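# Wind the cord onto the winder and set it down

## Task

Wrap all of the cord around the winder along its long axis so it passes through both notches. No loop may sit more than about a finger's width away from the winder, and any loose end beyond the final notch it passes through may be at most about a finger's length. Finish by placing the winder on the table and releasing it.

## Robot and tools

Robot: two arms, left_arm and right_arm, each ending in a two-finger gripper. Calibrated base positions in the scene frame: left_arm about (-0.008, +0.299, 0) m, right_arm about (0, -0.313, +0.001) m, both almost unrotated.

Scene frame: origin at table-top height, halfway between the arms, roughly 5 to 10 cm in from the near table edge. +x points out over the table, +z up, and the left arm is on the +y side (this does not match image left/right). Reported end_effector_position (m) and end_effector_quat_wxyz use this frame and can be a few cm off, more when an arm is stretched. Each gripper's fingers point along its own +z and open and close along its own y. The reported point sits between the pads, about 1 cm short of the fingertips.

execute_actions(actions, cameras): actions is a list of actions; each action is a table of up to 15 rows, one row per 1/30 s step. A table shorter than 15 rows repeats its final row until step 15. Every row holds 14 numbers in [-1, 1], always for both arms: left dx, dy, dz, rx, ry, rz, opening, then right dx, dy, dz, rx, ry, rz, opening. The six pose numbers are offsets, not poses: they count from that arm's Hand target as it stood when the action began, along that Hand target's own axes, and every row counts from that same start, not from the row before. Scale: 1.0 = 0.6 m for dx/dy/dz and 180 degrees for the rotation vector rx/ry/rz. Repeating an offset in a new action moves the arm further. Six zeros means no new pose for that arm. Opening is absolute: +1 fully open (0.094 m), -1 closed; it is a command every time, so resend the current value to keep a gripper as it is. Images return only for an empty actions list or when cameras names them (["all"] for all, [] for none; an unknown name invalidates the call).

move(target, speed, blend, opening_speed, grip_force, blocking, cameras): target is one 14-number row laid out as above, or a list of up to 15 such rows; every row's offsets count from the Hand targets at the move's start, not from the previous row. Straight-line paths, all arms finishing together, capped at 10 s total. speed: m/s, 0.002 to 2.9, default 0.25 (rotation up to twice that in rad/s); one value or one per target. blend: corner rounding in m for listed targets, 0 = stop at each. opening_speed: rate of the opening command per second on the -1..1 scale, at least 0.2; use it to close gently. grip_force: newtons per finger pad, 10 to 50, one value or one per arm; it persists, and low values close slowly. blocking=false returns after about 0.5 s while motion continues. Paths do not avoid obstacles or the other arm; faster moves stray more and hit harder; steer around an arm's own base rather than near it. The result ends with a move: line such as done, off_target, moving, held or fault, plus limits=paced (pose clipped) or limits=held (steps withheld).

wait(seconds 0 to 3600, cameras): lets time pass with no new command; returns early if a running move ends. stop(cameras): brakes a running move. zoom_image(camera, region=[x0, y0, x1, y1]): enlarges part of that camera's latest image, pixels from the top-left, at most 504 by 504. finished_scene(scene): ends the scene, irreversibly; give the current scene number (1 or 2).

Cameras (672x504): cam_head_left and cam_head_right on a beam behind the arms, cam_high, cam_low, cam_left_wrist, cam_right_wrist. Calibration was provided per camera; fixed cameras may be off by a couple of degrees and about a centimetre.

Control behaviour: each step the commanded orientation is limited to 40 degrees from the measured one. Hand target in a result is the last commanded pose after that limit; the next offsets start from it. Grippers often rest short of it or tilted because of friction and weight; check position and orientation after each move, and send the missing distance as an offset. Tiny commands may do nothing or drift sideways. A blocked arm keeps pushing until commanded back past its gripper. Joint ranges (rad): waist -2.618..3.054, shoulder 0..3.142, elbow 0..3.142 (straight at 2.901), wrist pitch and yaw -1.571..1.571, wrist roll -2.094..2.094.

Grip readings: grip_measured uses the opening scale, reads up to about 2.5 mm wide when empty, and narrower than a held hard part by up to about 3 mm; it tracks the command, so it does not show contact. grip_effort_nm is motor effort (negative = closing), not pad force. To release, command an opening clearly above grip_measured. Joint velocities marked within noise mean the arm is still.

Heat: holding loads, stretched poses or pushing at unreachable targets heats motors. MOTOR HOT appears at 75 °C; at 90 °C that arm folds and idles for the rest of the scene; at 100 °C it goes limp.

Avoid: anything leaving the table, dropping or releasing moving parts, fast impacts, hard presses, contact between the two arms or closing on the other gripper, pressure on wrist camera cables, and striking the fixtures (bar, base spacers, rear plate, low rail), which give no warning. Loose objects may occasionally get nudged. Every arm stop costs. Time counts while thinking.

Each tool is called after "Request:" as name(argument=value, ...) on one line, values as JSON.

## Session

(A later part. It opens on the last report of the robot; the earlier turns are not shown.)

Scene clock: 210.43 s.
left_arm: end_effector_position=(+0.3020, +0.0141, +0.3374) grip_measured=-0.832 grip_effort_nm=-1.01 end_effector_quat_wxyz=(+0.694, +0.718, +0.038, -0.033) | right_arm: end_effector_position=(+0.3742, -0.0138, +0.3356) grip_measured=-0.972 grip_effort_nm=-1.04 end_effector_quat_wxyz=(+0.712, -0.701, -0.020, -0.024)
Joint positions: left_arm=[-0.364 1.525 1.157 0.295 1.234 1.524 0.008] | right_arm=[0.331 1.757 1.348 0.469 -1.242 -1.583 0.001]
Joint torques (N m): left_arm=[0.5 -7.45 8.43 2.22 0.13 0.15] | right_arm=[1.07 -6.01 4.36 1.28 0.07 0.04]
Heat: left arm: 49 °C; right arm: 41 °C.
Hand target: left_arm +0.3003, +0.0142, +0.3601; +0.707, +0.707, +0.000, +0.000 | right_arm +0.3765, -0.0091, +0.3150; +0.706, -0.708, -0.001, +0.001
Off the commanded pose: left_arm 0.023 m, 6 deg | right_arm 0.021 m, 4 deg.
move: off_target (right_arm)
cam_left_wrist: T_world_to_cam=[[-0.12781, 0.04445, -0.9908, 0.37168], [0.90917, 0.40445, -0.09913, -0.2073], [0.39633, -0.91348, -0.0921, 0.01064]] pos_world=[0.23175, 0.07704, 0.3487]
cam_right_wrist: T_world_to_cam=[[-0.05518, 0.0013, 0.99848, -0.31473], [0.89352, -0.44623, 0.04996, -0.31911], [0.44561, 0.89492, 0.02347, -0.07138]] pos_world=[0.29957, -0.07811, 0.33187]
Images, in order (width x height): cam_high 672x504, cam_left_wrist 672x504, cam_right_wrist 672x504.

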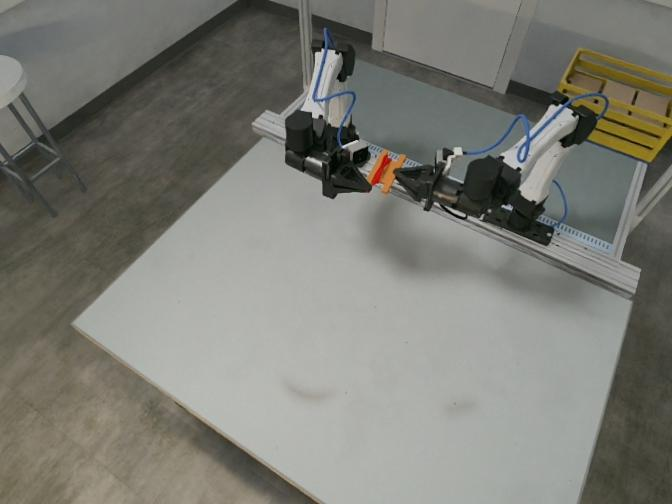

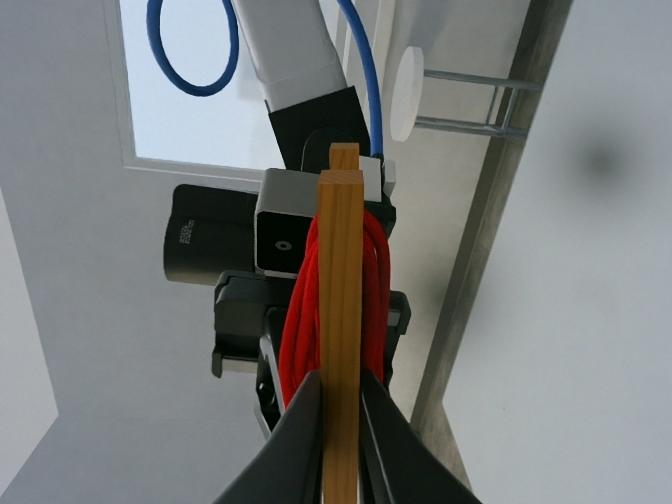

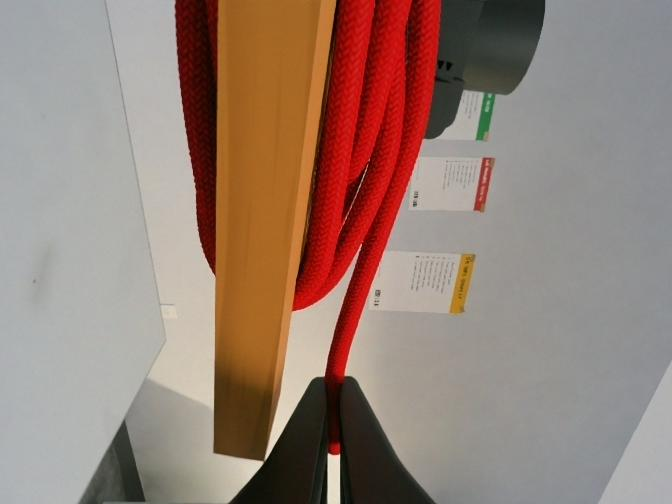

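Request:
move(target=[[0,0,0,0,0,0,-0.92,-0.0083,0.0083,0.001,0,0,0.1667,-1],[0,0,0,0,0,0,-0.92,-0.0308,0.03,0.001,0,0,0.333,-1],[0,0,0,0,0,0,-0.92,-0.0542,0.0383,0.001,0,0,0.5,-1]], speed=0.3, blend=[0.02,0.02,0], cameras=["cam_right_wrist","cam_left_wrist","cam_high","cam_low"])

Request:
zoom_image(camera="cam_high", region=[332, 90, 432, 250])

Request:
zoom_image(camera="cam_low", region=[280, 70, 400, 190])

Scene clock: 215.43 s.
left_arm: end_effector_position=(+0.2922, +0.0147, +0.3297) grip_measured=-0.832 grip_effort_nm=-1.01 end_effector_quat_wxyz=(+0.685, +0.723, +0.043, -0.074) | right_arm: end_effector_position=(+0.3560, -0.0176, +0.3042) grip_measured=-0.975 grip_effort_nm=-1.04 end_effector_quat_wxyz=(+0.525, -0.501, +0.493, +0.480)
Joint positions: left_arm=[-0.364 1.525 1.157 0.229 1.286 1.524 0.008] | right_arm=[0.342 1.696 1.156 0.585 -1.199 -0.019 0.001]
Joint torques (N m): left_arm=[0.69 -8.06 8.83 2.59 -0.32 0.32] | right_arm=[2.74 -8.01 4.14 1.29 -0.1 0.04]
Motor temperatures (°C): left_arm=[25 37 50 47 25 25 28] | right_arm=[22 41 37 41 24 27 29]
Heat: left arm: 50 °C; right arm: 41 °C.
Hand target: left_arm +0.3003, +0.0142, +0.3602; +0.707, +0.707, +0.000, +0.000 | right_arm +0.3440, -0.0087, +0.2919; +0.499, -0.501, +0.500, +0.500
Off the commanded pose: left_arm 0.031 m, 10 deg | right_arm 0.019 m, 4 deg.
move: off_target (right_arm)
cam_left_wrist: T_world_to_cam=[[-0.18935, 0.0695, -0.97945, 0.37672], [0.92063, 0.35944, -0.15247, -0.18437], [0.34145, -0.93058, -0.13204, 0.04376]] pos_world=[0.22613, 0.08081, 0.34664]
cam_right_wrist: T_world_to_cam=[[0.99873, -0.02053, 0.04607, -0.37022], [0.03276, -0.43049, -0.902, 0.29335], [0.03835, 0.90236, -0.42927, 0.22372]] pos_world=[0.35156, -0.08319, 0.37769]
Images, in order (width x height): cam_high 672x504, cam_low 672x504, cam_left_wrist 672x504, cam_right_wrist 672x504.

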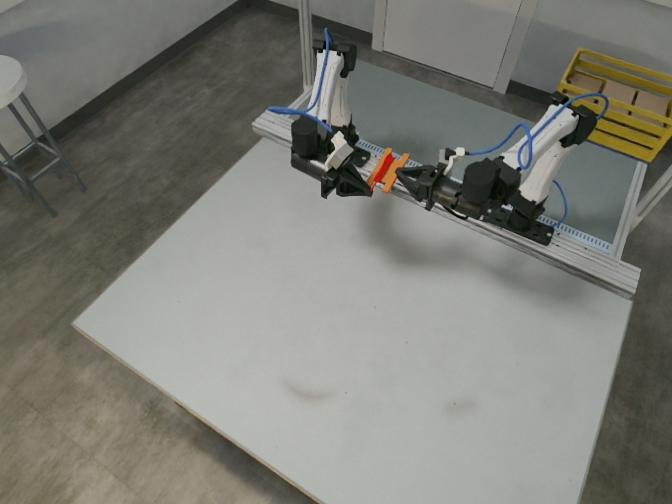

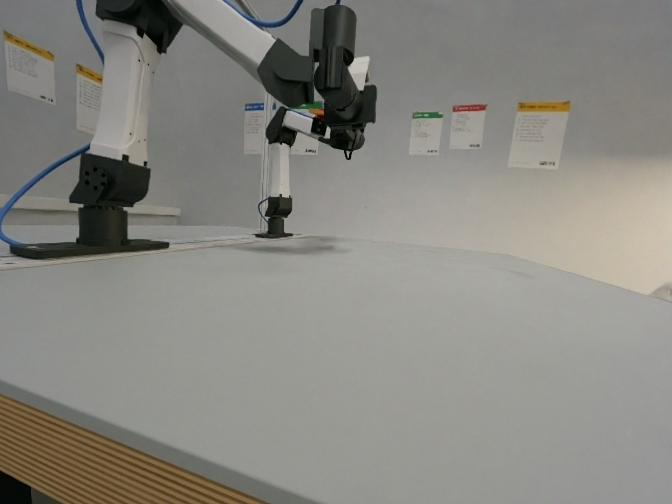

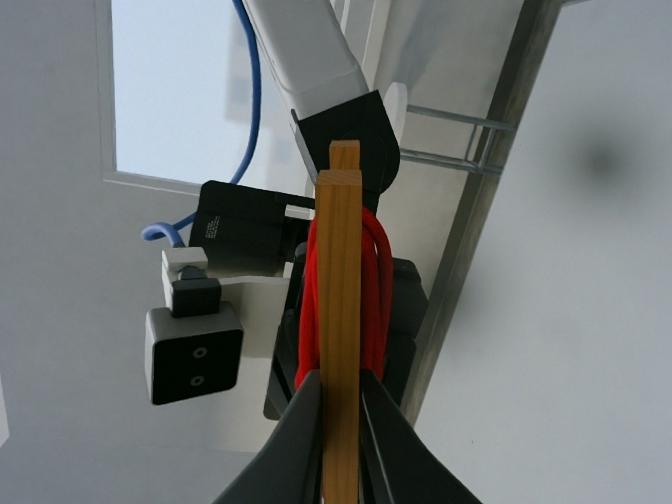

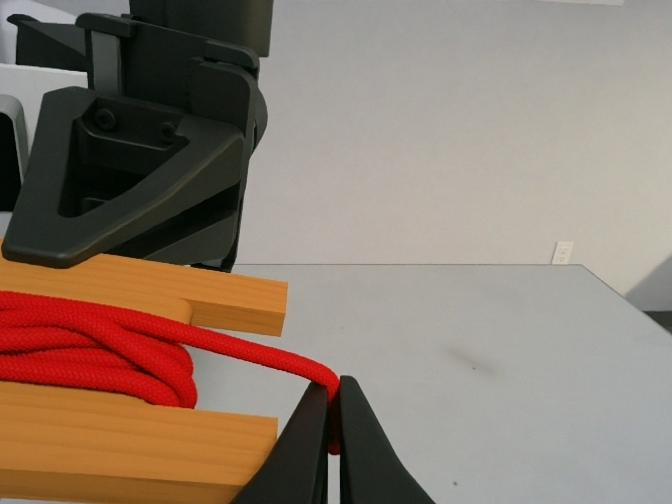

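Scaled by 3.150 from the camera's image (finer frame: 960x720).

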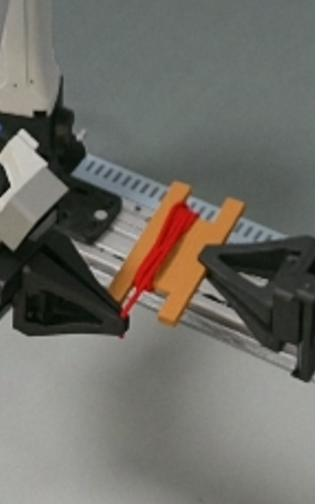

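Scaled by 4.200 from the camera's image (finer frame: 960x720).

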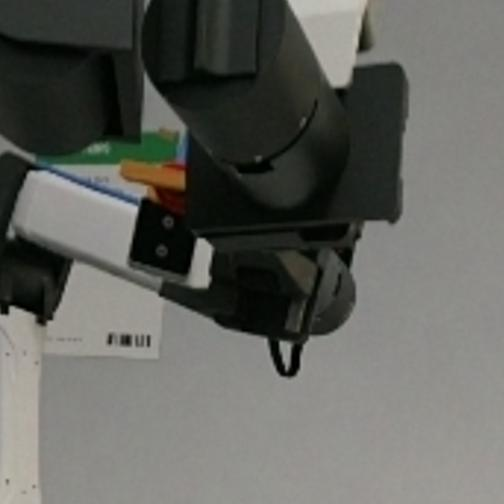

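Request:
move(target=[[0,0,0,0,0,0,-0.92,-0.0502,-0.05,-0.0022,0,0,-0.389,-1]], speed=0.3, cameras=["cam_right_wrist"])

Scene clock: 223.47 s.
left_arm: end_effector_position=(+0.3011, +0.0142, +0.3345) grip_measured=-0.832 grip_effort_nm=-1.01 end_effector_quat_wxyz=(+0.691, +0.720, +0.044, -0.042) | right_arm: end_effector_position=(+0.3741, -0.0097, +0.3264) grip_measured=-0.975 grip_effort_nm=-1.05 end_effector_quat_wxyz=(+0.703, -0.692, +0.118, +0.111)
Joint positions: left_arm=[-0.364 1.525 1.157 0.272 1.238 1.524 0.008] | right_arm=[0.342 1.763 1.323 0.491 -1.224 -1.206 0.001]
Joint torques (N m): left_arm=[0.53 -7.6 8.53 2.39 0.1 0.21] | right_arm=[0.12 -7.94 6.84 1.06 -0.15 -0.05]
Heat: left arm: 50 °C; right arm: 41 °C.
Hand target: left_arm +0.3003, +0.0142, +0.3601; +0.707, +0.707, +0.000, +0.000 | right_arm +0.3740, -0.0099, +0.3222; +0.695, -0.697, +0.122, +0.123
Off the commanded pose: left_arm 0.026 m, 7 deg | right_arm 0.004 m, 2 deg.
move: done
cam_right_wrist: T_world_to_cam=[[0.32569, -0.00005, 0.94548, -0.43075], [0.84578, -0.44695, -0.29136, -0.18735], [0.4226, 0.89456, -0.14553, -0.0109]] pos_world=[0.30335, -0.074, 0.35109]

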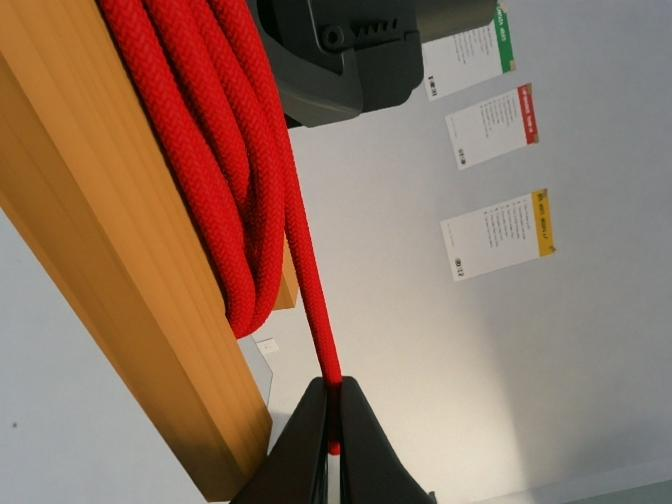

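Request:
move(target=[[0,0,0,0,0,0,-0.92,-0.0116,0.0241,0,0,0,0.1389,-1]], speed=0.3, cameras=["cam_right_wrist"])

Scene clock: 226.13 s.
left_arm: end_effector_position=(+0.2986, +0.0143, +0.3340) grip_measured=-0.832 grip_effort_nm=-1.01 end_effector_quat_wxyz=(+0.691, +0.720, +0.041, -0.049) | right_arm: end_effector_position=(+0.3695, -0.0117, +0.3198) grip_measured=-0.975 grip_effort_nm=-1.05 end_effector_quat_wxyz=(+0.665, -0.654, +0.260, +0.251)
Joint positions: left_arm=[-0.364 1.525 1.157 0.267 1.253 1.524 0.008] | right_arm=[0.342 1.745 1.281 0.5 -1.219 -0.804 0.001]
Joint torques (N m): left_arm=[0.54 -7.65 8.55 2.4 -0.03 0.22] | right_arm=[1.02 -8.72 4.07 1.23 -0.11 0.11]
Heat: left arm: 50 °C; right arm: 42 °C.
Hand target: left_arm +0.3003, +0.0142, +0.3601; +0.707, +0.707, +0.000, +0.000 | right_arm +0.3625, -0.0099, +0.3110; +0.652, -0.655, +0.270, +0.271
Off the commanded pose: left_arm 0.026 m, 8 deg | right_arm 0.011 m, 3 deg.
move: off_target (right_arm)
cam_right_wrist: T_world_to_cam=[[0.67932, -0.00212, 0.73384, -0.48603], [0.65592, -0.44669, -0.60847, -0.01474], [0.32909, 0.89468, -0.30206, 0.07633]] pos_world=[0.31472, -0.07591, 0.37076]

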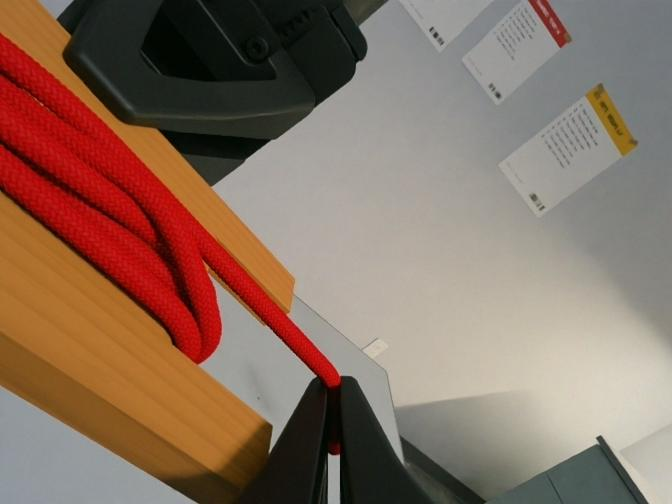

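Request:
move(target=[[0,0,0,0,0,0,-0.92,-0.0159,-0.0242,0,0,0,0,-1]], speed=0.1, cameras=["cam_right_wrist"])

Scene clock: 227.83 s.
left_arm: end_effector_position=(+0.2990, +0.0143, +0.3342) grip_measured=-0.832 grip_effort_nm=-1.01 end_effector_quat_wxyz=(+0.691, +0.720, +0.041, -0.048) | right_arm: end_effector_position=(+0.3708, -0.0112, +0.3224) grip_measured=-0.975 grip_effort_nm=-1.05 end_effector_quat_wxyz=(+0.658, -0.652, +0.273, +0.261)
Joint positions: left_arm=[-0.364 1.525 1.157 0.269 1.25 1.524 0.008] | right_arm=[0.342 1.745 1.305 0.454 -1.219 -0.791 0.001]
Joint torques (N m): left_arm=[0.55 -7.65 8.5 2.41 -0.02 0.2] | right_arm=[0.59 -8.96 7.25 1.19 -0.13 0.04]
Heat: left arm: 50 °C; right arm: 42 °C.
Hand target: left_arm +0.3003, +0.0142, +0.3601; +0.707, +0.707, +0.000, +0.000 | right_arm +0.3660, -0.0098, +0.3281; +0.652, -0.655, +0.270, +0.271
Off the commanded pose: left_arm 0.026 m, 8 deg | right_arm 0.008 m, 1 deg.
move: done
cam_right_wrist: T_world_to_cam=[[0.70424, 0.00321, 0.70995, -0.49021], [0.63458, -0.45125, -0.62744, 0.00018], [0.31835, 0.89239, -0.31983, 0.08599]] pos_world=[0.31773, -0.07508, 0.37564]

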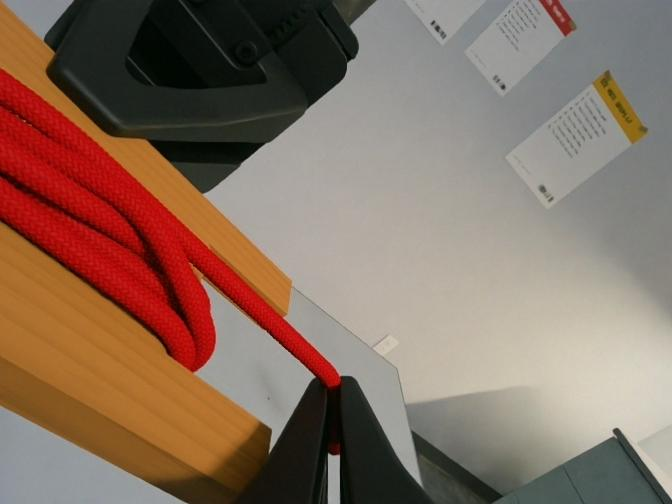

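Request:
move(target=[[0,0,0,0,0,0,-0.92,0,0,0,0,0,0,-0.6]], speed=0.1, opening_speed=0.6, cameras=["cam_right_wrist","cam_high","cam_left_wrist"])

Request:
zoom_image(camera="cam_right_wrist", region=[180, 240, 500, 504])

Scene clock: 230.10 s.
left_arm: end_effector_position=(+0.2986, +0.0143, +0.3337) grip_measured=-0.832 grip_effort_nm=-1.01 end_effector_quat_wxyz=(+0.690, +0.721, +0.042, -0.050) | right_arm: end_effector_position=(+0.3719, -0.0111, +0.3263) grip_measured=-0.603 grip_effort_nm=0.09 end_effector_quat_wxyz=(+0.660, -0.651, +0.271, +0.257)
Joint positions: left_arm=[-0.364 1.525 1.157 0.265 1.252 1.524 0.008] | right_arm=[0.342 1.745 1.315 0.453 -1.215 -0.791 0.019]
Joint torques (N m): left_arm=[0.54 -7.71 8.54 2.42 -0.02 0.22] | right_arm=[0.69 -8.92 6.38 1.15 -0.16 0.03]
Heat: left arm: 50 °C; right arm: 41 °C.
Hand target: left_arm +0.3003, +0.0142, +0.3601; +0.707, +0.707, +0.000, +0.000 | right_arm +0.3660, -0.0098, +0.3279; +0.652, -0.655, +0.270, +0.271
Off the commanded pose: left_arm 0.026 m, 8 deg | right_arm 0.006 m, 2 deg.
move: done
cam_left_wrist: T_world_to_cam=[[-0.15577, 0.05544, -0.98624, 0.37425], [0.91303, 0.38912, -0.12233, -0.19782], [0.37699, -0.91952, -0.11123, 0.02404]] pos_world=[0.22985, 0.07833, 0.34757]
cam_right_wrist: T_world_to_cam=[[0.69782, -0.00171, 0.71627, -0.49358], [0.6385, -0.45168, -0.62314, -0.00087], [0.32459, 0.89218, -0.3141, 0.08255]] pos_world=[0.3182, -0.07488, 0.37892]
Images, in order (width x height): cam_high 672x504, cam_left_wrist 672x504, cam_right_wrist 672x504.

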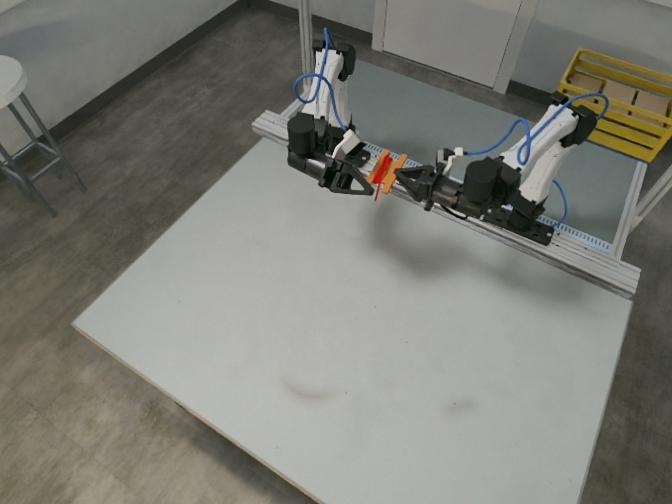

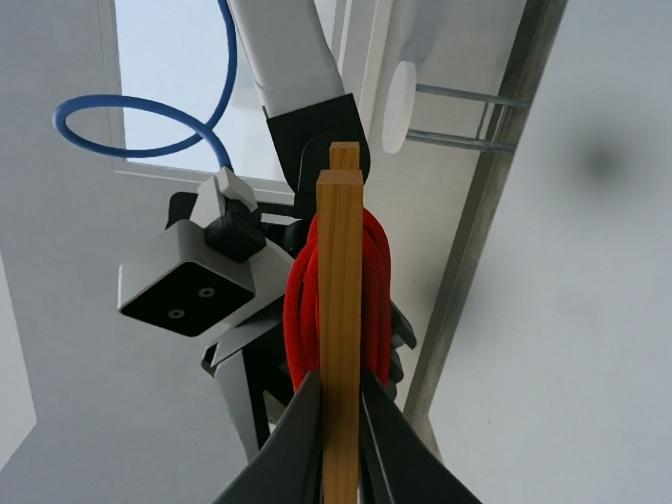

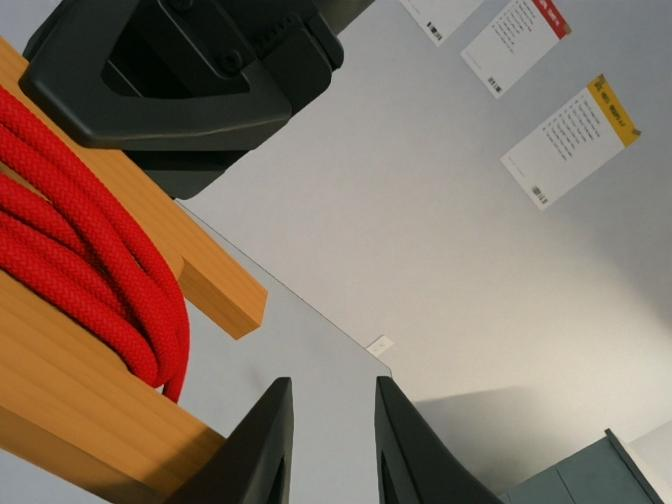

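Scaled by 1.575 from the camera's image (finer frame: 960x720).

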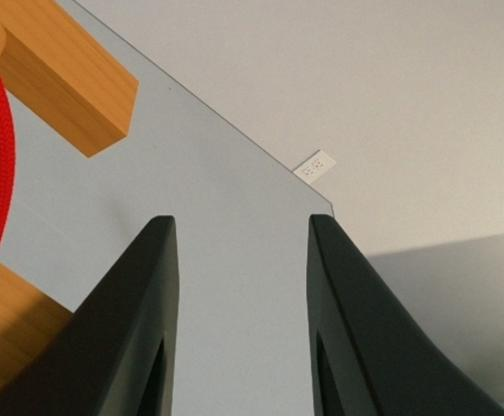

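Request:
zoom_image(camera="cam_high", region=[332, 110, 432, 230])

Scaled by 4.200 from the camera's image (finer frame: 960x720).

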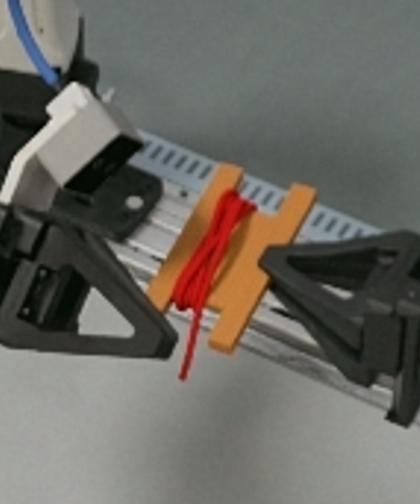

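Request:
zoom_image(camera="cam_high", region=[362, 145, 412, 205])

Scaled by 8.400 from the camera's image (finer frame: 960x720).

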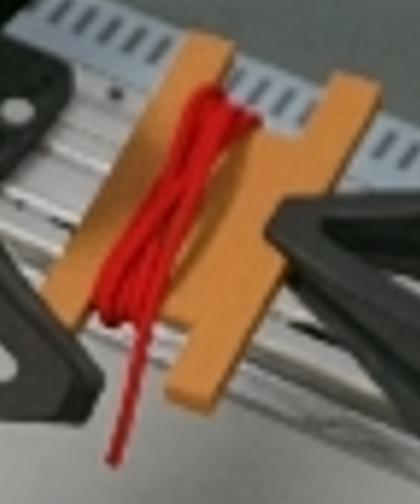

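Request:
move(target=[[0,0,0,0,0,0,-0.92,0.0295,-0.0224,0,0,0,0,-0.6],[0,0,0,0,0,0,-0.92,0.0436,-0.0365,-0.2,0,0,0,-0.6]], speed=0.15, blend=[0.005,0], cameras=["cam_right_wrist","cam_high","cam_low"])

Request:
zoom_image(camera="cam_high", region=[362, 145, 412, 205])

Request:
zoom_image(camera="cam_low", region=[290, 70, 390, 170])

Scene clock: 234.00 s.
left_arm: end_effector_position=(+0.3007, +0.0140, +0.3406) grip_measured=-0.832 grip_effort_nm=-1.01 end_effector_quat_wxyz=(+0.697, +0.716, +0.027, -0.029) | right_arm: end_effector_position=(+0.4009, -0.1279, +0.3249) grip_measured=-0.601 grip_effort_nm=0.06 end_effector_quat_wxyz=(+0.655, -0.655, +0.270, +0.265)
Joint positions: left_arm=[-0.364 1.525 1.157 0.319 1.243 1.524 0.008] | right_arm=[0.033 1.783 1.363 0.44 -1.539 -0.784 0.019]
Joint torques (N m): left_arm=[0.55 -7.27 8.28 2.07 0.01 0.1] | right_arm=[-0.06 -8.29 6.17 1.2 -0.16 0.06]
Heat: left arm: 50 °C; right arm: 41 °C.
Hand target: left_arm +0.3003, +0.0142, +0.3601; +0.707, +0.707, +0.000, -0.001 | right_arm +0.4002, -0.1297, +0.3254; +0.652, -0.655, +0.270, +0.271
Off the commanded pose: left_arm 0.020 m, 5 deg | right_arm 0.002 m, 1 deg.
move: done
cam_right_wrist: T_world_to_cam=[[0.70498, 0.01474, 0.70907, -0.51146], [0.63929, -0.44609, -0.62634, -0.07164], [0.30708, 0.89487, -0.32391, 0.1876]] pos_world=[0.34876, -0.19229, 0.37855]
Images, in order (width x height): cam_high 672x504, cam_low 672x504, cam_right_wrist 672x504.

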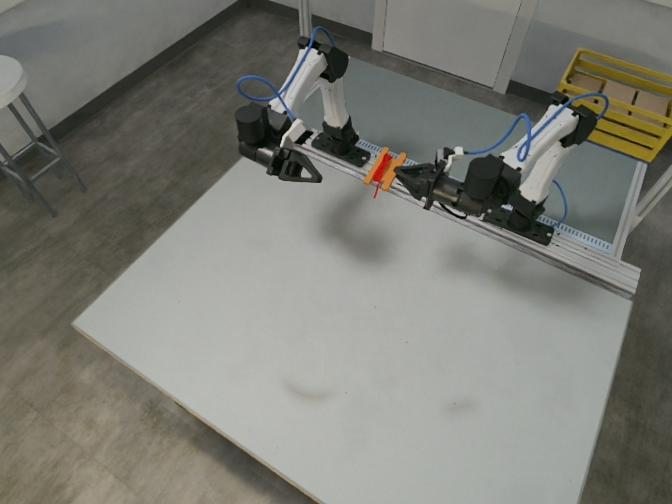

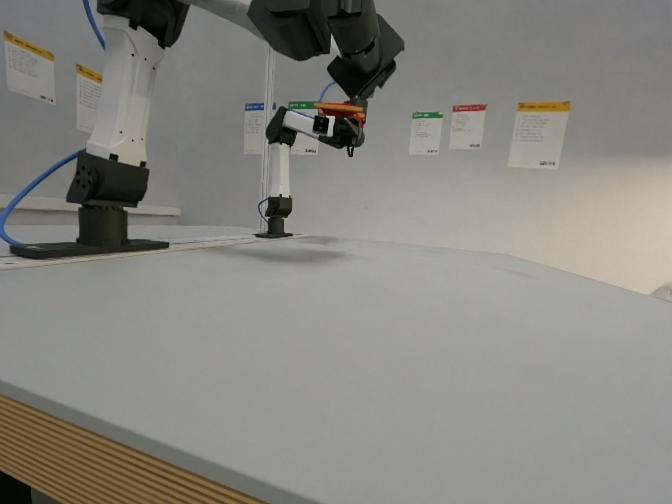

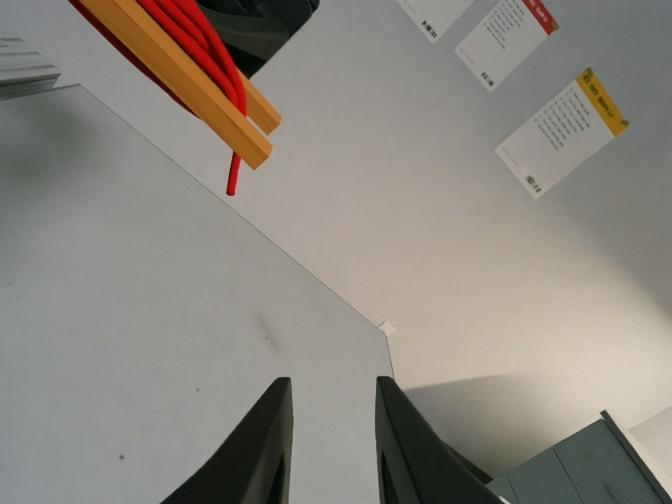

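Scaled by 8.400 from the camera's image (finer frame: 960x720).

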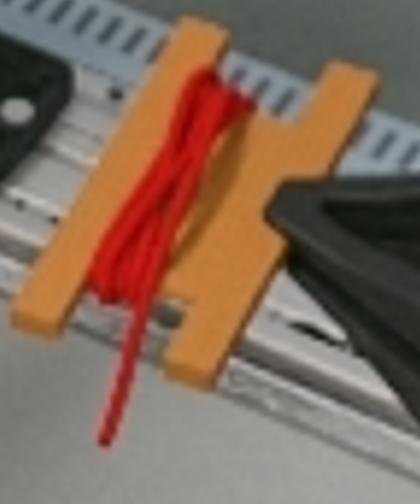

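Scaled by 5.040 from the camera's image (finer frame: 960x720).

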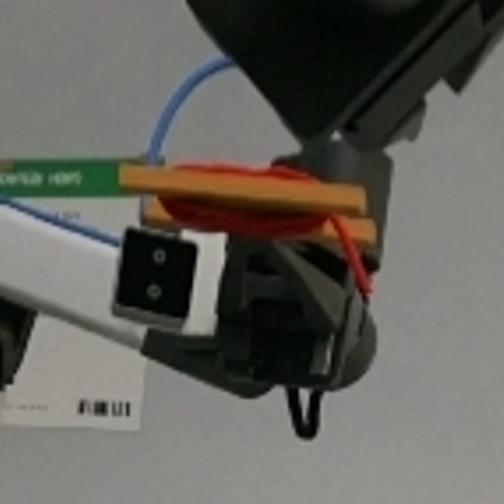

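Request:
move(target=[[0,-0.3667,0,0,0,0,-0.92,0.124,0.1951,-0.0338,0.232,0.56,0.56,0.5]], speed=0.35, cameras=["cam_right_wrist","cam_high","cam_head_left"])

Scene clock: 239.53 s.
left_arm: end_effector_position=(+0.3005, +0.0163, +0.1312) grip_measured=-0.832 grip_effort_nm=-1.01 end_effector_quat_wxyz=(+0.690, +0.722, +0.028, -0.028) | right_arm: end_effector_position=(+0.3691, -0.1517, +0.1905) grip_measured=+0.498 grip_effort_nm=0.07 end_effector_quat_wxyz=(+0.056, -0.006, +0.998, +0.024)
Joint positions: left_arm=[-0.367 1.965 0.713 1.143 1.237 1.579 0.008] | right_arm=[0.42 2.01 2.12 -1.55 0 0.399 0.07]
Joint torques (N m): left_arm=[-0.08 -6.6 3.55 2.82 0.05 -0.07] | right_arm=[0.55 -8.1 6.3 0.53 0.06 0.11]
Heat: left arm: 49 °C; right arm: 42 °C.
Hand target: left_arm +0.3000, +0.0141, +0.1401; +0.707, +0.707, +0.000, -0.001 | right_arm +0.3702, -0.1505, +0.1900; +0.001, -0.001, +1.000, -0.001
Off the commanded pose: left_arm 0.009 m, 5 deg | right_arm 0.002 m, 7 deg.
joint sent to its limit (right arm) — joint 4 (wrist pitch), lower limit. The joint targets are off in orientation, not in position.
move: off_target (left_arm, right_arm)
cam_right_wrist: T_world_to_cam=[[0.01021, -0.99779, -0.06565, -0.14293], [-0.94132, -0.03174, 0.33602, 0.31681], [-0.33736, 0.05836, -0.93956, 0.4033]] pos_world=[0.43574, -0.1561, 0.26309]
Images, in order (width x height): cam_head_left 672x504, cam_high 672x504, cam_right_wrist 672x504.

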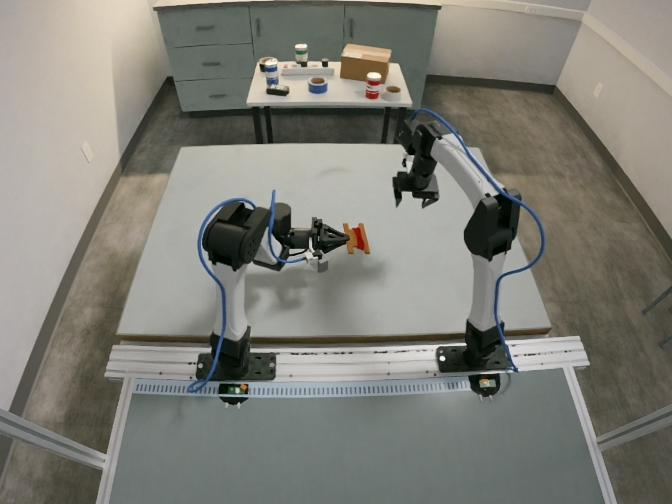

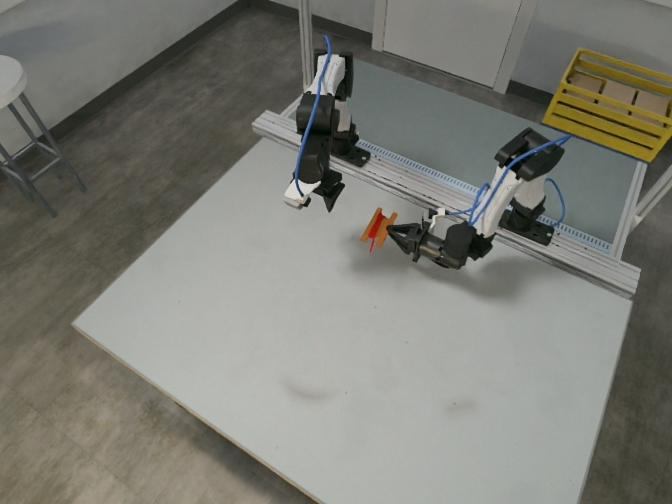

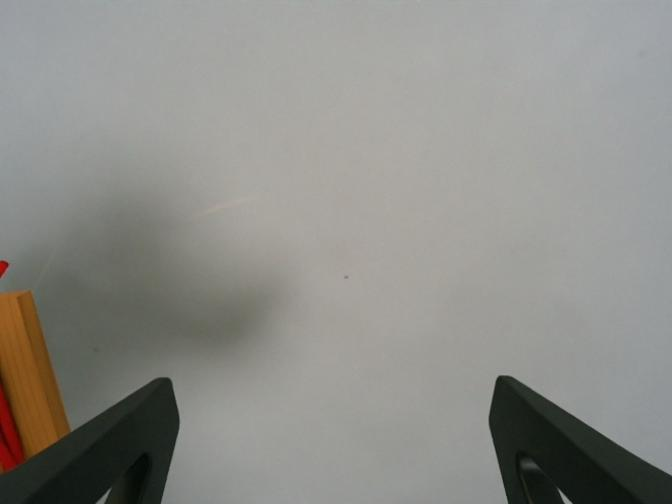

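Request:
move(target=[[0,-0.025,0,0,0,0,-0.92,0.057,0.2442,-0.0083,0,0,0,0.5]], speed=0.2, cameras=["cam_right_wrist","cam_left_wrist"])

Scene clock: 241.77 s.
left_arm: end_effector_position=(+0.2999, +0.0166, +0.1133) grip_measured=-0.832 grip_effort_nm=-1.01 end_effector_quat_wxyz=(+0.684, +0.727, +0.044, -0.043) | right_arm: end_effector_position=(+0.3343, -0.0054, +0.1969) grip_measured=+0.498 grip_effort_nm=0.06 end_effector_quat_wxyz=(+0.084, -0.008, +0.994, +0.072)
Joint positions: left_arm=[-0.367 2.012 0.708 1.148 1.236 1.58 0.008] | right_arm=[0.756 2.173 2.384 -1.552 0.01 0.73 0.07]
Joint torques (N m): left_arm=[-0.03 -6.69 3.32 3.07 0.09 0.16] | right_arm=[0.31 -9.17 6.37 0.69 0.04 0.1]
Heat: left arm: 49 °C; right arm: 42 °C.
Hand target: left_arm +0.3000, +0.0140, +0.1252; +0.707, +0.707, +0.000, -0.001 | right_arm +0.3356, -0.0041, +0.1945; +0.000, -0.001, +1.000, -0.001
Off the commanded pose: left_arm 0.012 m, 8 deg | right_arm 0.003 m, 13 deg.
joint sent to its limit (right arm) — joint 4 (wrist pitch), lower limit. The joint targets are off in orientation, not in position.
move: off_target (left_arm, right_arm)
cam_left_wrist: T_world_to_cam=[[-0.14944, 0.07211, -0.98614, 0.15488], [0.90975, 0.40071, -0.10857, -0.22767], [0.38733, -0.91336, -0.12548, -0.00048]] pos_world=[0.23045, 0.07963, 0.12796]
cam_right_wrist: T_world_to_cam=[[0.02478, -0.98677, -0.16024, 0.01763], [-0.95809, -0.0692, 0.27797, 0.30344], [-0.28538, 0.14663, -0.94713, 0.37365]] pos_world=[0.39692, -0.01639, 0.27237]
Images, in order (width x height): cam_left_wrist 672x504, cam_right_wrist 672x504.

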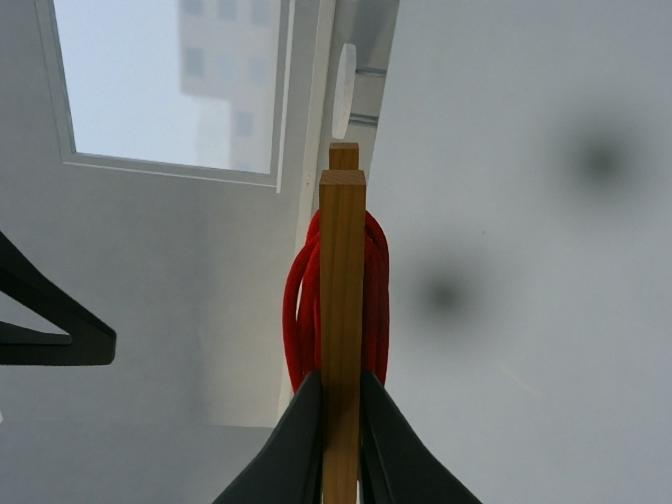

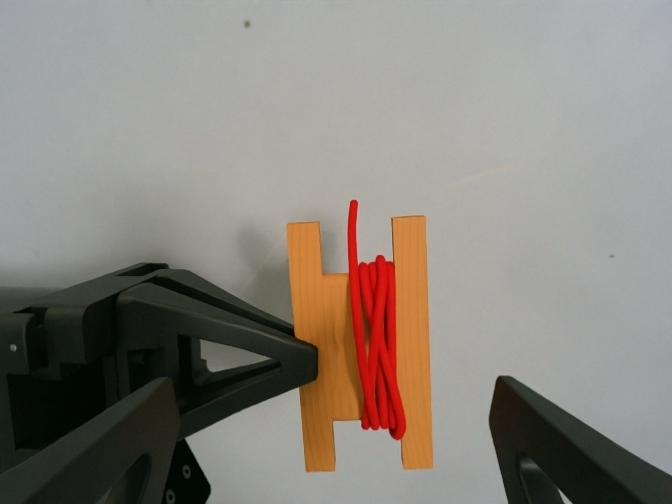

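Request:
move(target=[[0,0,0,-0.02,0,0.04,-0.92,0,0,0.0742,0,0,0,0.5]], speed=0.15, cameras=["cam_right_wrist"])

Scene clock: 244.40 s.
left_arm: end_effector_position=(+0.3021, +0.0160, +0.1080) grip_measured=-0.832 grip_effort_nm=-1.00 end_effector_quat_wxyz=(+0.698, +0.716, +0.003, -0.003) | right_arm: end_effector_position=(+0.3381, -0.0017, +0.1611) grip_measured=+0.498 grip_effort_nm=0.06 end_effector_quat_wxyz=(+0.054, -0.008, +0.998, +0.045)
Joint positions: left_arm=[-0.367 2.096 0.708 1.344 1.236 1.59 0.008] | right_arm=[0.756 2.255 2.384 -1.552 0.01 0.731 0.07]
Joint torques (N m): left_arm=[-0.02 -6.94 2.91 3.47 0.04 -0.06] | right_arm=[0.08 -9.54 3.97 0.56 0.01 0.09]
Heat: left arm: 49 °C; right arm: 42 °C.
Hand target: left_arm +0.3000, +0.0140, +0.1251; +0.728, +0.683, -0.044, +0.044 | right_arm +0.3356, -0.0042, +0.1500; +0.001, -0.001, +1.000, -0.001
Off the commanded pose: left_arm 0.017 m, 9 deg | right_arm 0.012 m, 8 deg.
joint sent to its limit (right arm) — joint 4 (wrist pitch), lower limit. The joint targets are off in orientation, not in position.
move: off_target (left_arm, right_arm)
cam_right_wrist: T_world_to_cam=[[0.01592, -0.9942, -0.1064, 0.00974], [-0.93955, -0.05128, 0.33855, 0.3013], [-0.34204, 0.09458, -0.93491, 0.35735]] pos_world=[0.40516, -0.00867, 0.23312]

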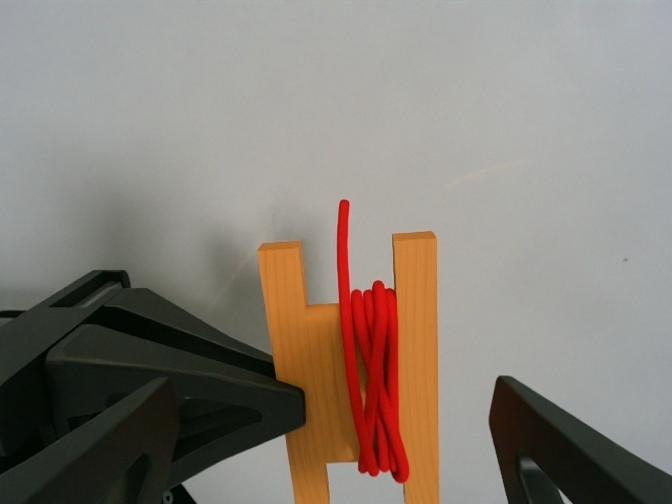

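Request:
move(target=[[0,0,0,0,0,0,-0.92,0.0027,-0.003,0.0733,0,0,0,0.5]], speed=0.12, cameras=["cam_right_wrist","cam_left_wrist"])

Scene clock: 245.60 s.
left_arm: end_effector_position=(+0.3021, +0.0160, +0.1080) grip_measured=-0.832 grip_effort_nm=-1.01 end_effector_quat_wxyz=(+0.698, +0.716, +0.003, -0.004) | right_arm: end_effector_position=(+0.3328, -0.0065, +0.1150) grip_measured=+0.498 grip_effort_nm=0.06 end_effector_quat_wxyz=(+0.007, -0.008, +1.000, +0.002)
Joint positions: left_arm=[-0.367 2.096 0.708 1.344 1.236 1.588 0.008] | right_arm=[0.756 2.33 2.332 -1.552 0.01 0.731 0.07]
Joint torques (N m): left_arm=[-0.05 -6.93 2.91 3.46 0.03 -0.06] | right_arm=[0.08 -10.35 4.56 0.49 0.04 0.07]
Heat: left arm: 50 °C; right arm: 42 °C.
Hand target: left_arm +0.3000, +0.0140, +0.1251; +0.728, +0.683, -0.044, +0.044 | right_arm +0.3341, -0.0062, +0.1060; +0.000, -0.001, +1.000, -0.001
Off the commanded pose: left_arm 0.017 m, 9 deg | right_arm 0.009 m, 1 deg.
move: done
cam_left_wrist: T_world_to_cam=[[-0.0368, 0.03599, -0.99867, 0.11787], [0.91779, 0.39659, -0.01953, -0.24187], [0.39536, -0.91729, -0.04762, -0.01334]] pos_world=[0.23159, 0.07944, 0.11235]
cam_right_wrist: T_world_to_cam=[[0.00996, -0.99972, -0.02161, -0.00762], [-0.90396, -0.01824, 0.42723, 0.28983], [-0.4275, 0.01528, -0.90389, 0.33727]] pos_world=[0.40625, -0.00749, 0.18087]
Images, in order (width x height): cam_left_wrist 672x504, cam_right_wrist 672x504.

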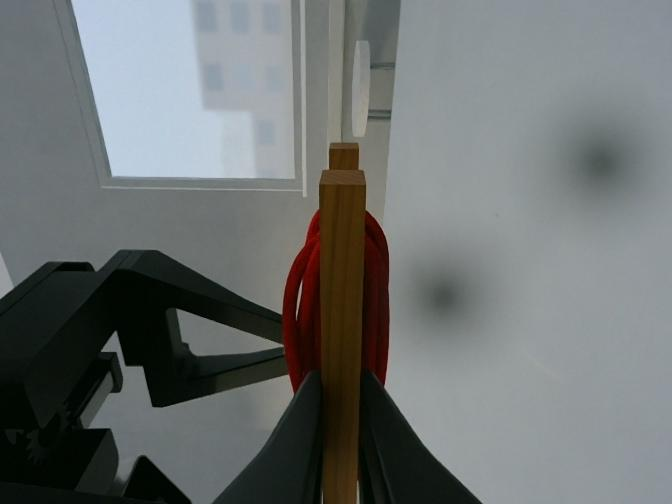

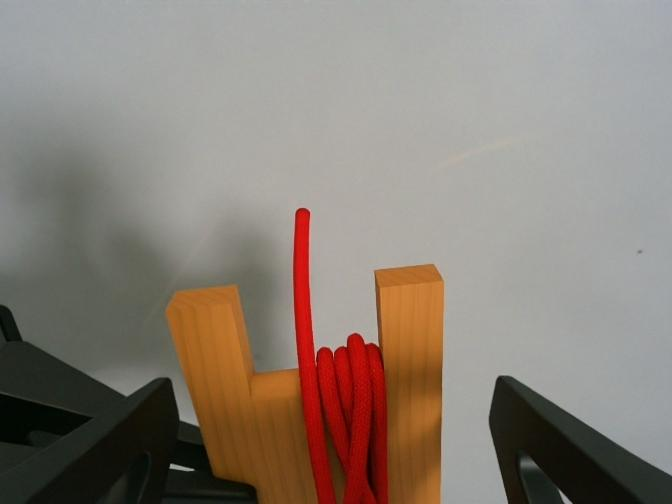

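Request:
move(target=[[0,0,0,0,0,0,-0.92,0,0.0092,0,0,0,-0.033,0.5]], speed=0.12, cameras=["cam_right_wrist"])

Scene clock: 247.37 s.
left_arm: end_effector_position=(+0.3021, +0.0160, +0.1080) grip_measured=-0.832 grip_effort_nm=-1.00 end_effector_quat_wxyz=(+0.698, +0.716, +0.003, -0.004) | right_arm: end_effector_position=(+0.3351, -0.0043, +0.1095) grip_measured=+0.498 grip_effort_nm=0.06 end_effector_quat_wxyz=(+0.005, -0.045, +0.999, +0.000)
Joint positions: left_arm=[-0.367 2.096 0.708 1.344 1.236 1.588 0.008] | right_arm=[0.756 2.352 2.349 -1.552 0.01 0.658 0.07]
Joint torques (N m): left_arm=[-0.06 -6.94 2.91 3.47 0.03 -0.08] | right_arm=[0.69 -10.22 6.52 0.3 0.02 -0.16]
Heat: left arm: 51 °C; right arm: 43 °C.
Hand target: left_arm +0.3000, +0.0140, +0.1251; +0.728, +0.683, -0.044, +0.044 | right_arm +0.3340, -0.0007, +0.1060; +0.000, -0.053, +0.999, -0.001
Off the commanded pose: left_arm 0.017 m, 9 deg | right_arm 0.005 m, 1 deg.
move: done
cam_right_wrist: T_world_to_cam=[[0.08299, -0.9964, -0.01717, -0.0305], [-0.89866, -0.08227, 0.43086, 0.29178], [-0.43072, -0.02033, -0.90226, 0.33404]] pos_world=[0.40862, 0.00041, 0.17516]

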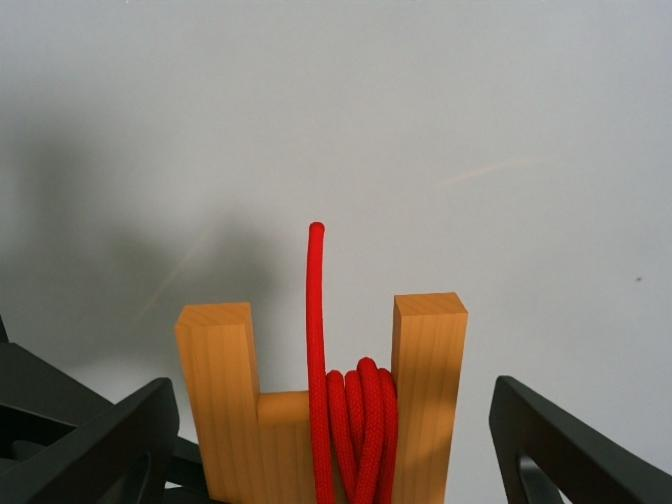

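Request:
move(target=[[0,0,0,0,0,0,-0.92,0,0.0083,-0.005,0,0,0,0.5]], speed=0.12, cameras=["cam_right_wrist"])

Scene clock: 248.33 s.
left_arm: end_effector_position=(+0.3021, +0.0160, +0.1080) grip_measured=-0.832 grip_effort_nm=-1.01 end_effector_quat_wxyz=(+0.698, +0.716, +0.003, -0.004) | right_arm: end_effector_position=(+0.3348, +0.0009, +0.1127) grip_measured=+0.498 grip_effort_nm=0.06 end_effector_quat_wxyz=(+0.011, -0.049, +0.999, +0.005)
Joint positions: left_arm=[-0.367 2.096 0.708 1.344 1.236 1.588 0.008] | right_arm=[0.765 2.355 2.367 -1.552 0.01 0.658 0.07]
Joint torques (N m): left_arm=[-0.08 -6.93 2.89 3.48 0.04 -0.08] | right_arm=[0.85 -10.24 6.52 0.34 0 -0.1]
Heat: left arm: 51 °C; right arm: 43 °C.
Hand target: left_arm +0.3000, +0.0140, +0.1251; +0.728, +0.683, -0.044, +0.044 | right_arm +0.3335, +0.0043, +0.1089; +0.000, -0.053, +0.999, -0.001
Off the commanded pose: left_arm 0.017 m, 9 deg | right_arm 0.005 m, 1 deg.
joint sent to its limit (right arm) — joint 4 (wrist pitch), lower limit. The joint targets still meet the commanded pose.
move: done
cam_right_wrist: T_world_to_cam=[[0.09234, -0.99538, -0.02626, -0.02734], [-0.90236, -0.0948, 0.42043, 0.29305], [-0.42097, -0.01513, -0.90695, 0.3341]] pos_world=[0.4076, 0.00562, 0.17909]

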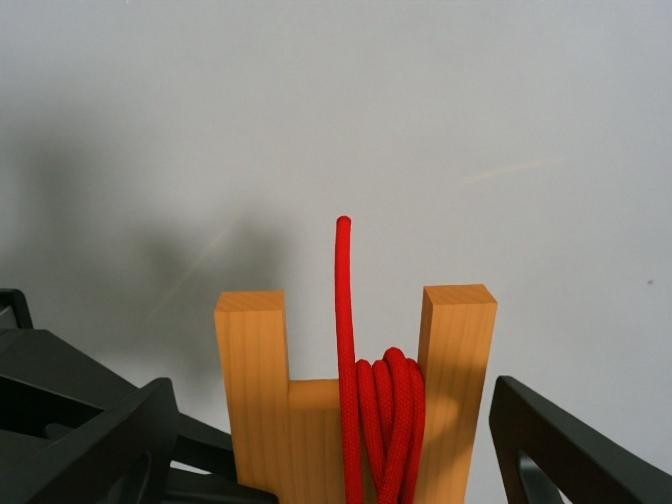

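Request:
move(target=[[0,0,0,0,0,0,-0.92,0,-0.0163,0,0,0,0,0.5]], speed=0.12, cameras=["cam_right_wrist"])

Scene clock: 249.53 s.
left_arm: end_effector_position=(+0.3021, +0.0160, +0.1080) grip_measured=-0.832 grip_effort_nm=-1.01 end_effector_quat_wxyz=(+0.698, +0.716, +0.003, -0.004) | right_arm: end_effector_position=(+0.3366, -0.0010, +0.1127) grip_measured=+0.498 grip_effort_nm=0.06 end_effector_quat_wxyz=(+0.011, -0.050, +0.999, +0.005)
Joint positions: left_arm=[-0.367 2.096 0.708 1.344 1.236 1.588 0.008] | right_arm=[0.759 2.355 2.367 -1.552 0.01 0.65 0.07]
Joint torques (N m): left_arm=[-0.02 -6.97 2.91 3.47 0.03 -0.08] | right_arm=[-0.1 -11.71 4.18 0.31 0.03 -0.16]
Motor temperatures (°C): left_arm=[25 37 47 52 25 25 28] | right_arm=[22 43 37 38 24 27 28]
Heat: left arm: 52 °C; right arm: 43 °C.
Hand target: left_arm +0.3000, +0.0140, +0.1251; +0.728, +0.683, -0.044, +0.044 | right_arm +0.3345, -0.0054, +0.1089; +0.000, -0.053, +0.999, -0.002
Off the commanded pose: left_arm 0.017 m, 9 deg | right_arm 0.006 m, 1 deg.
joint sent to its limit (right arm) — joint 4 (wrist pitch), lower limit. The joint targets still meet the commanded pose.
move: done
cam_right_wrist: T_world_to_cam=[[0.09421, -0.99521, -0.026, -0.0301], [-0.9022, -0.09639, 0.42041, 0.29444], [-0.4209, -0.01615, -0.90696, 0.33481]] pos_world=[0.40941, 0.00383, 0.17909]

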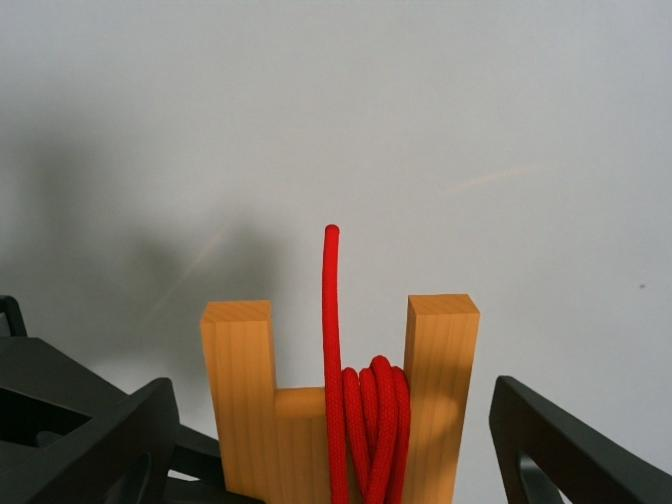

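Request:
move(target=[[0,0,0,0,0,0,-0.92,0,0,0,0,0,0,0.12]], speed=0.12, opening_speed=0.35, cameras=["cam_right_wrist"])

Scene clock: 251.10 s.
left_arm: end_effector_position=(+0.3021, +0.0160, +0.1080) grip_measured=-0.832 grip_effort_nm=-1.00 end_effector_quat_wxyz=(+0.698, +0.716, +0.004, -0.004) | right_arm: end_effector_position=(+0.3366, -0.0010, +0.1127) grip_measured=+0.122 grip_effort_nm=-0.10 end_effector_quat_wxyz=(+0.011, -0.051, +0.999, +0.005)
Joint positions: left_arm=[-0.367 2.096 0.708 1.344 1.236 1.587 0.008] | right_arm=[0.759 2.355 2.367 -1.552 0.01 0.649 0.053]
Joint torques (N m): left_arm=[-0.03 -6.91 2.89 3.47 0.02 -0.06] | right_arm=[-0.2 -11.67 4.05 0.3 0.03 -0.15]
Heat: left arm: 53 °C; right arm: 43 °C.
Hand target: left_arm +0.3000, +0.0140, +0.1251; +0.728, +0.683, -0.044, +0.044 | right_arm +0.3345, -0.0054, +0.1089; +0.000, -0.053, +0.999, -0.001
Off the commanded pose: left_arm 0.017 m, 9 deg | right_arm 0.006 m, 1 deg.
joint sent to its limit (right arm) — joint 4 (wrist pitch), lower limit. The joint targets still meet the commanded pose.
move: done
cam_right_wrist: T_world_to_cam=[[0.09498, -0.99514, -0.02602, -0.03041], [-0.90215, -0.09709, 0.42035, 0.29444], [-0.42083, -0.01645, -0.90699, 0.33479]] pos_world=[0.40941, 0.00383, 0.17909]

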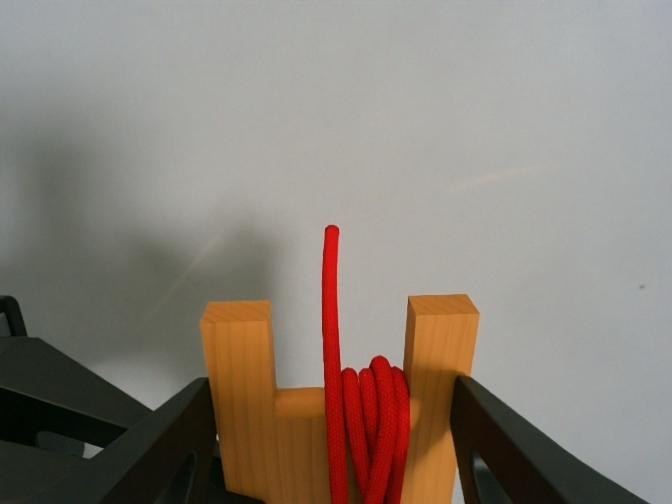

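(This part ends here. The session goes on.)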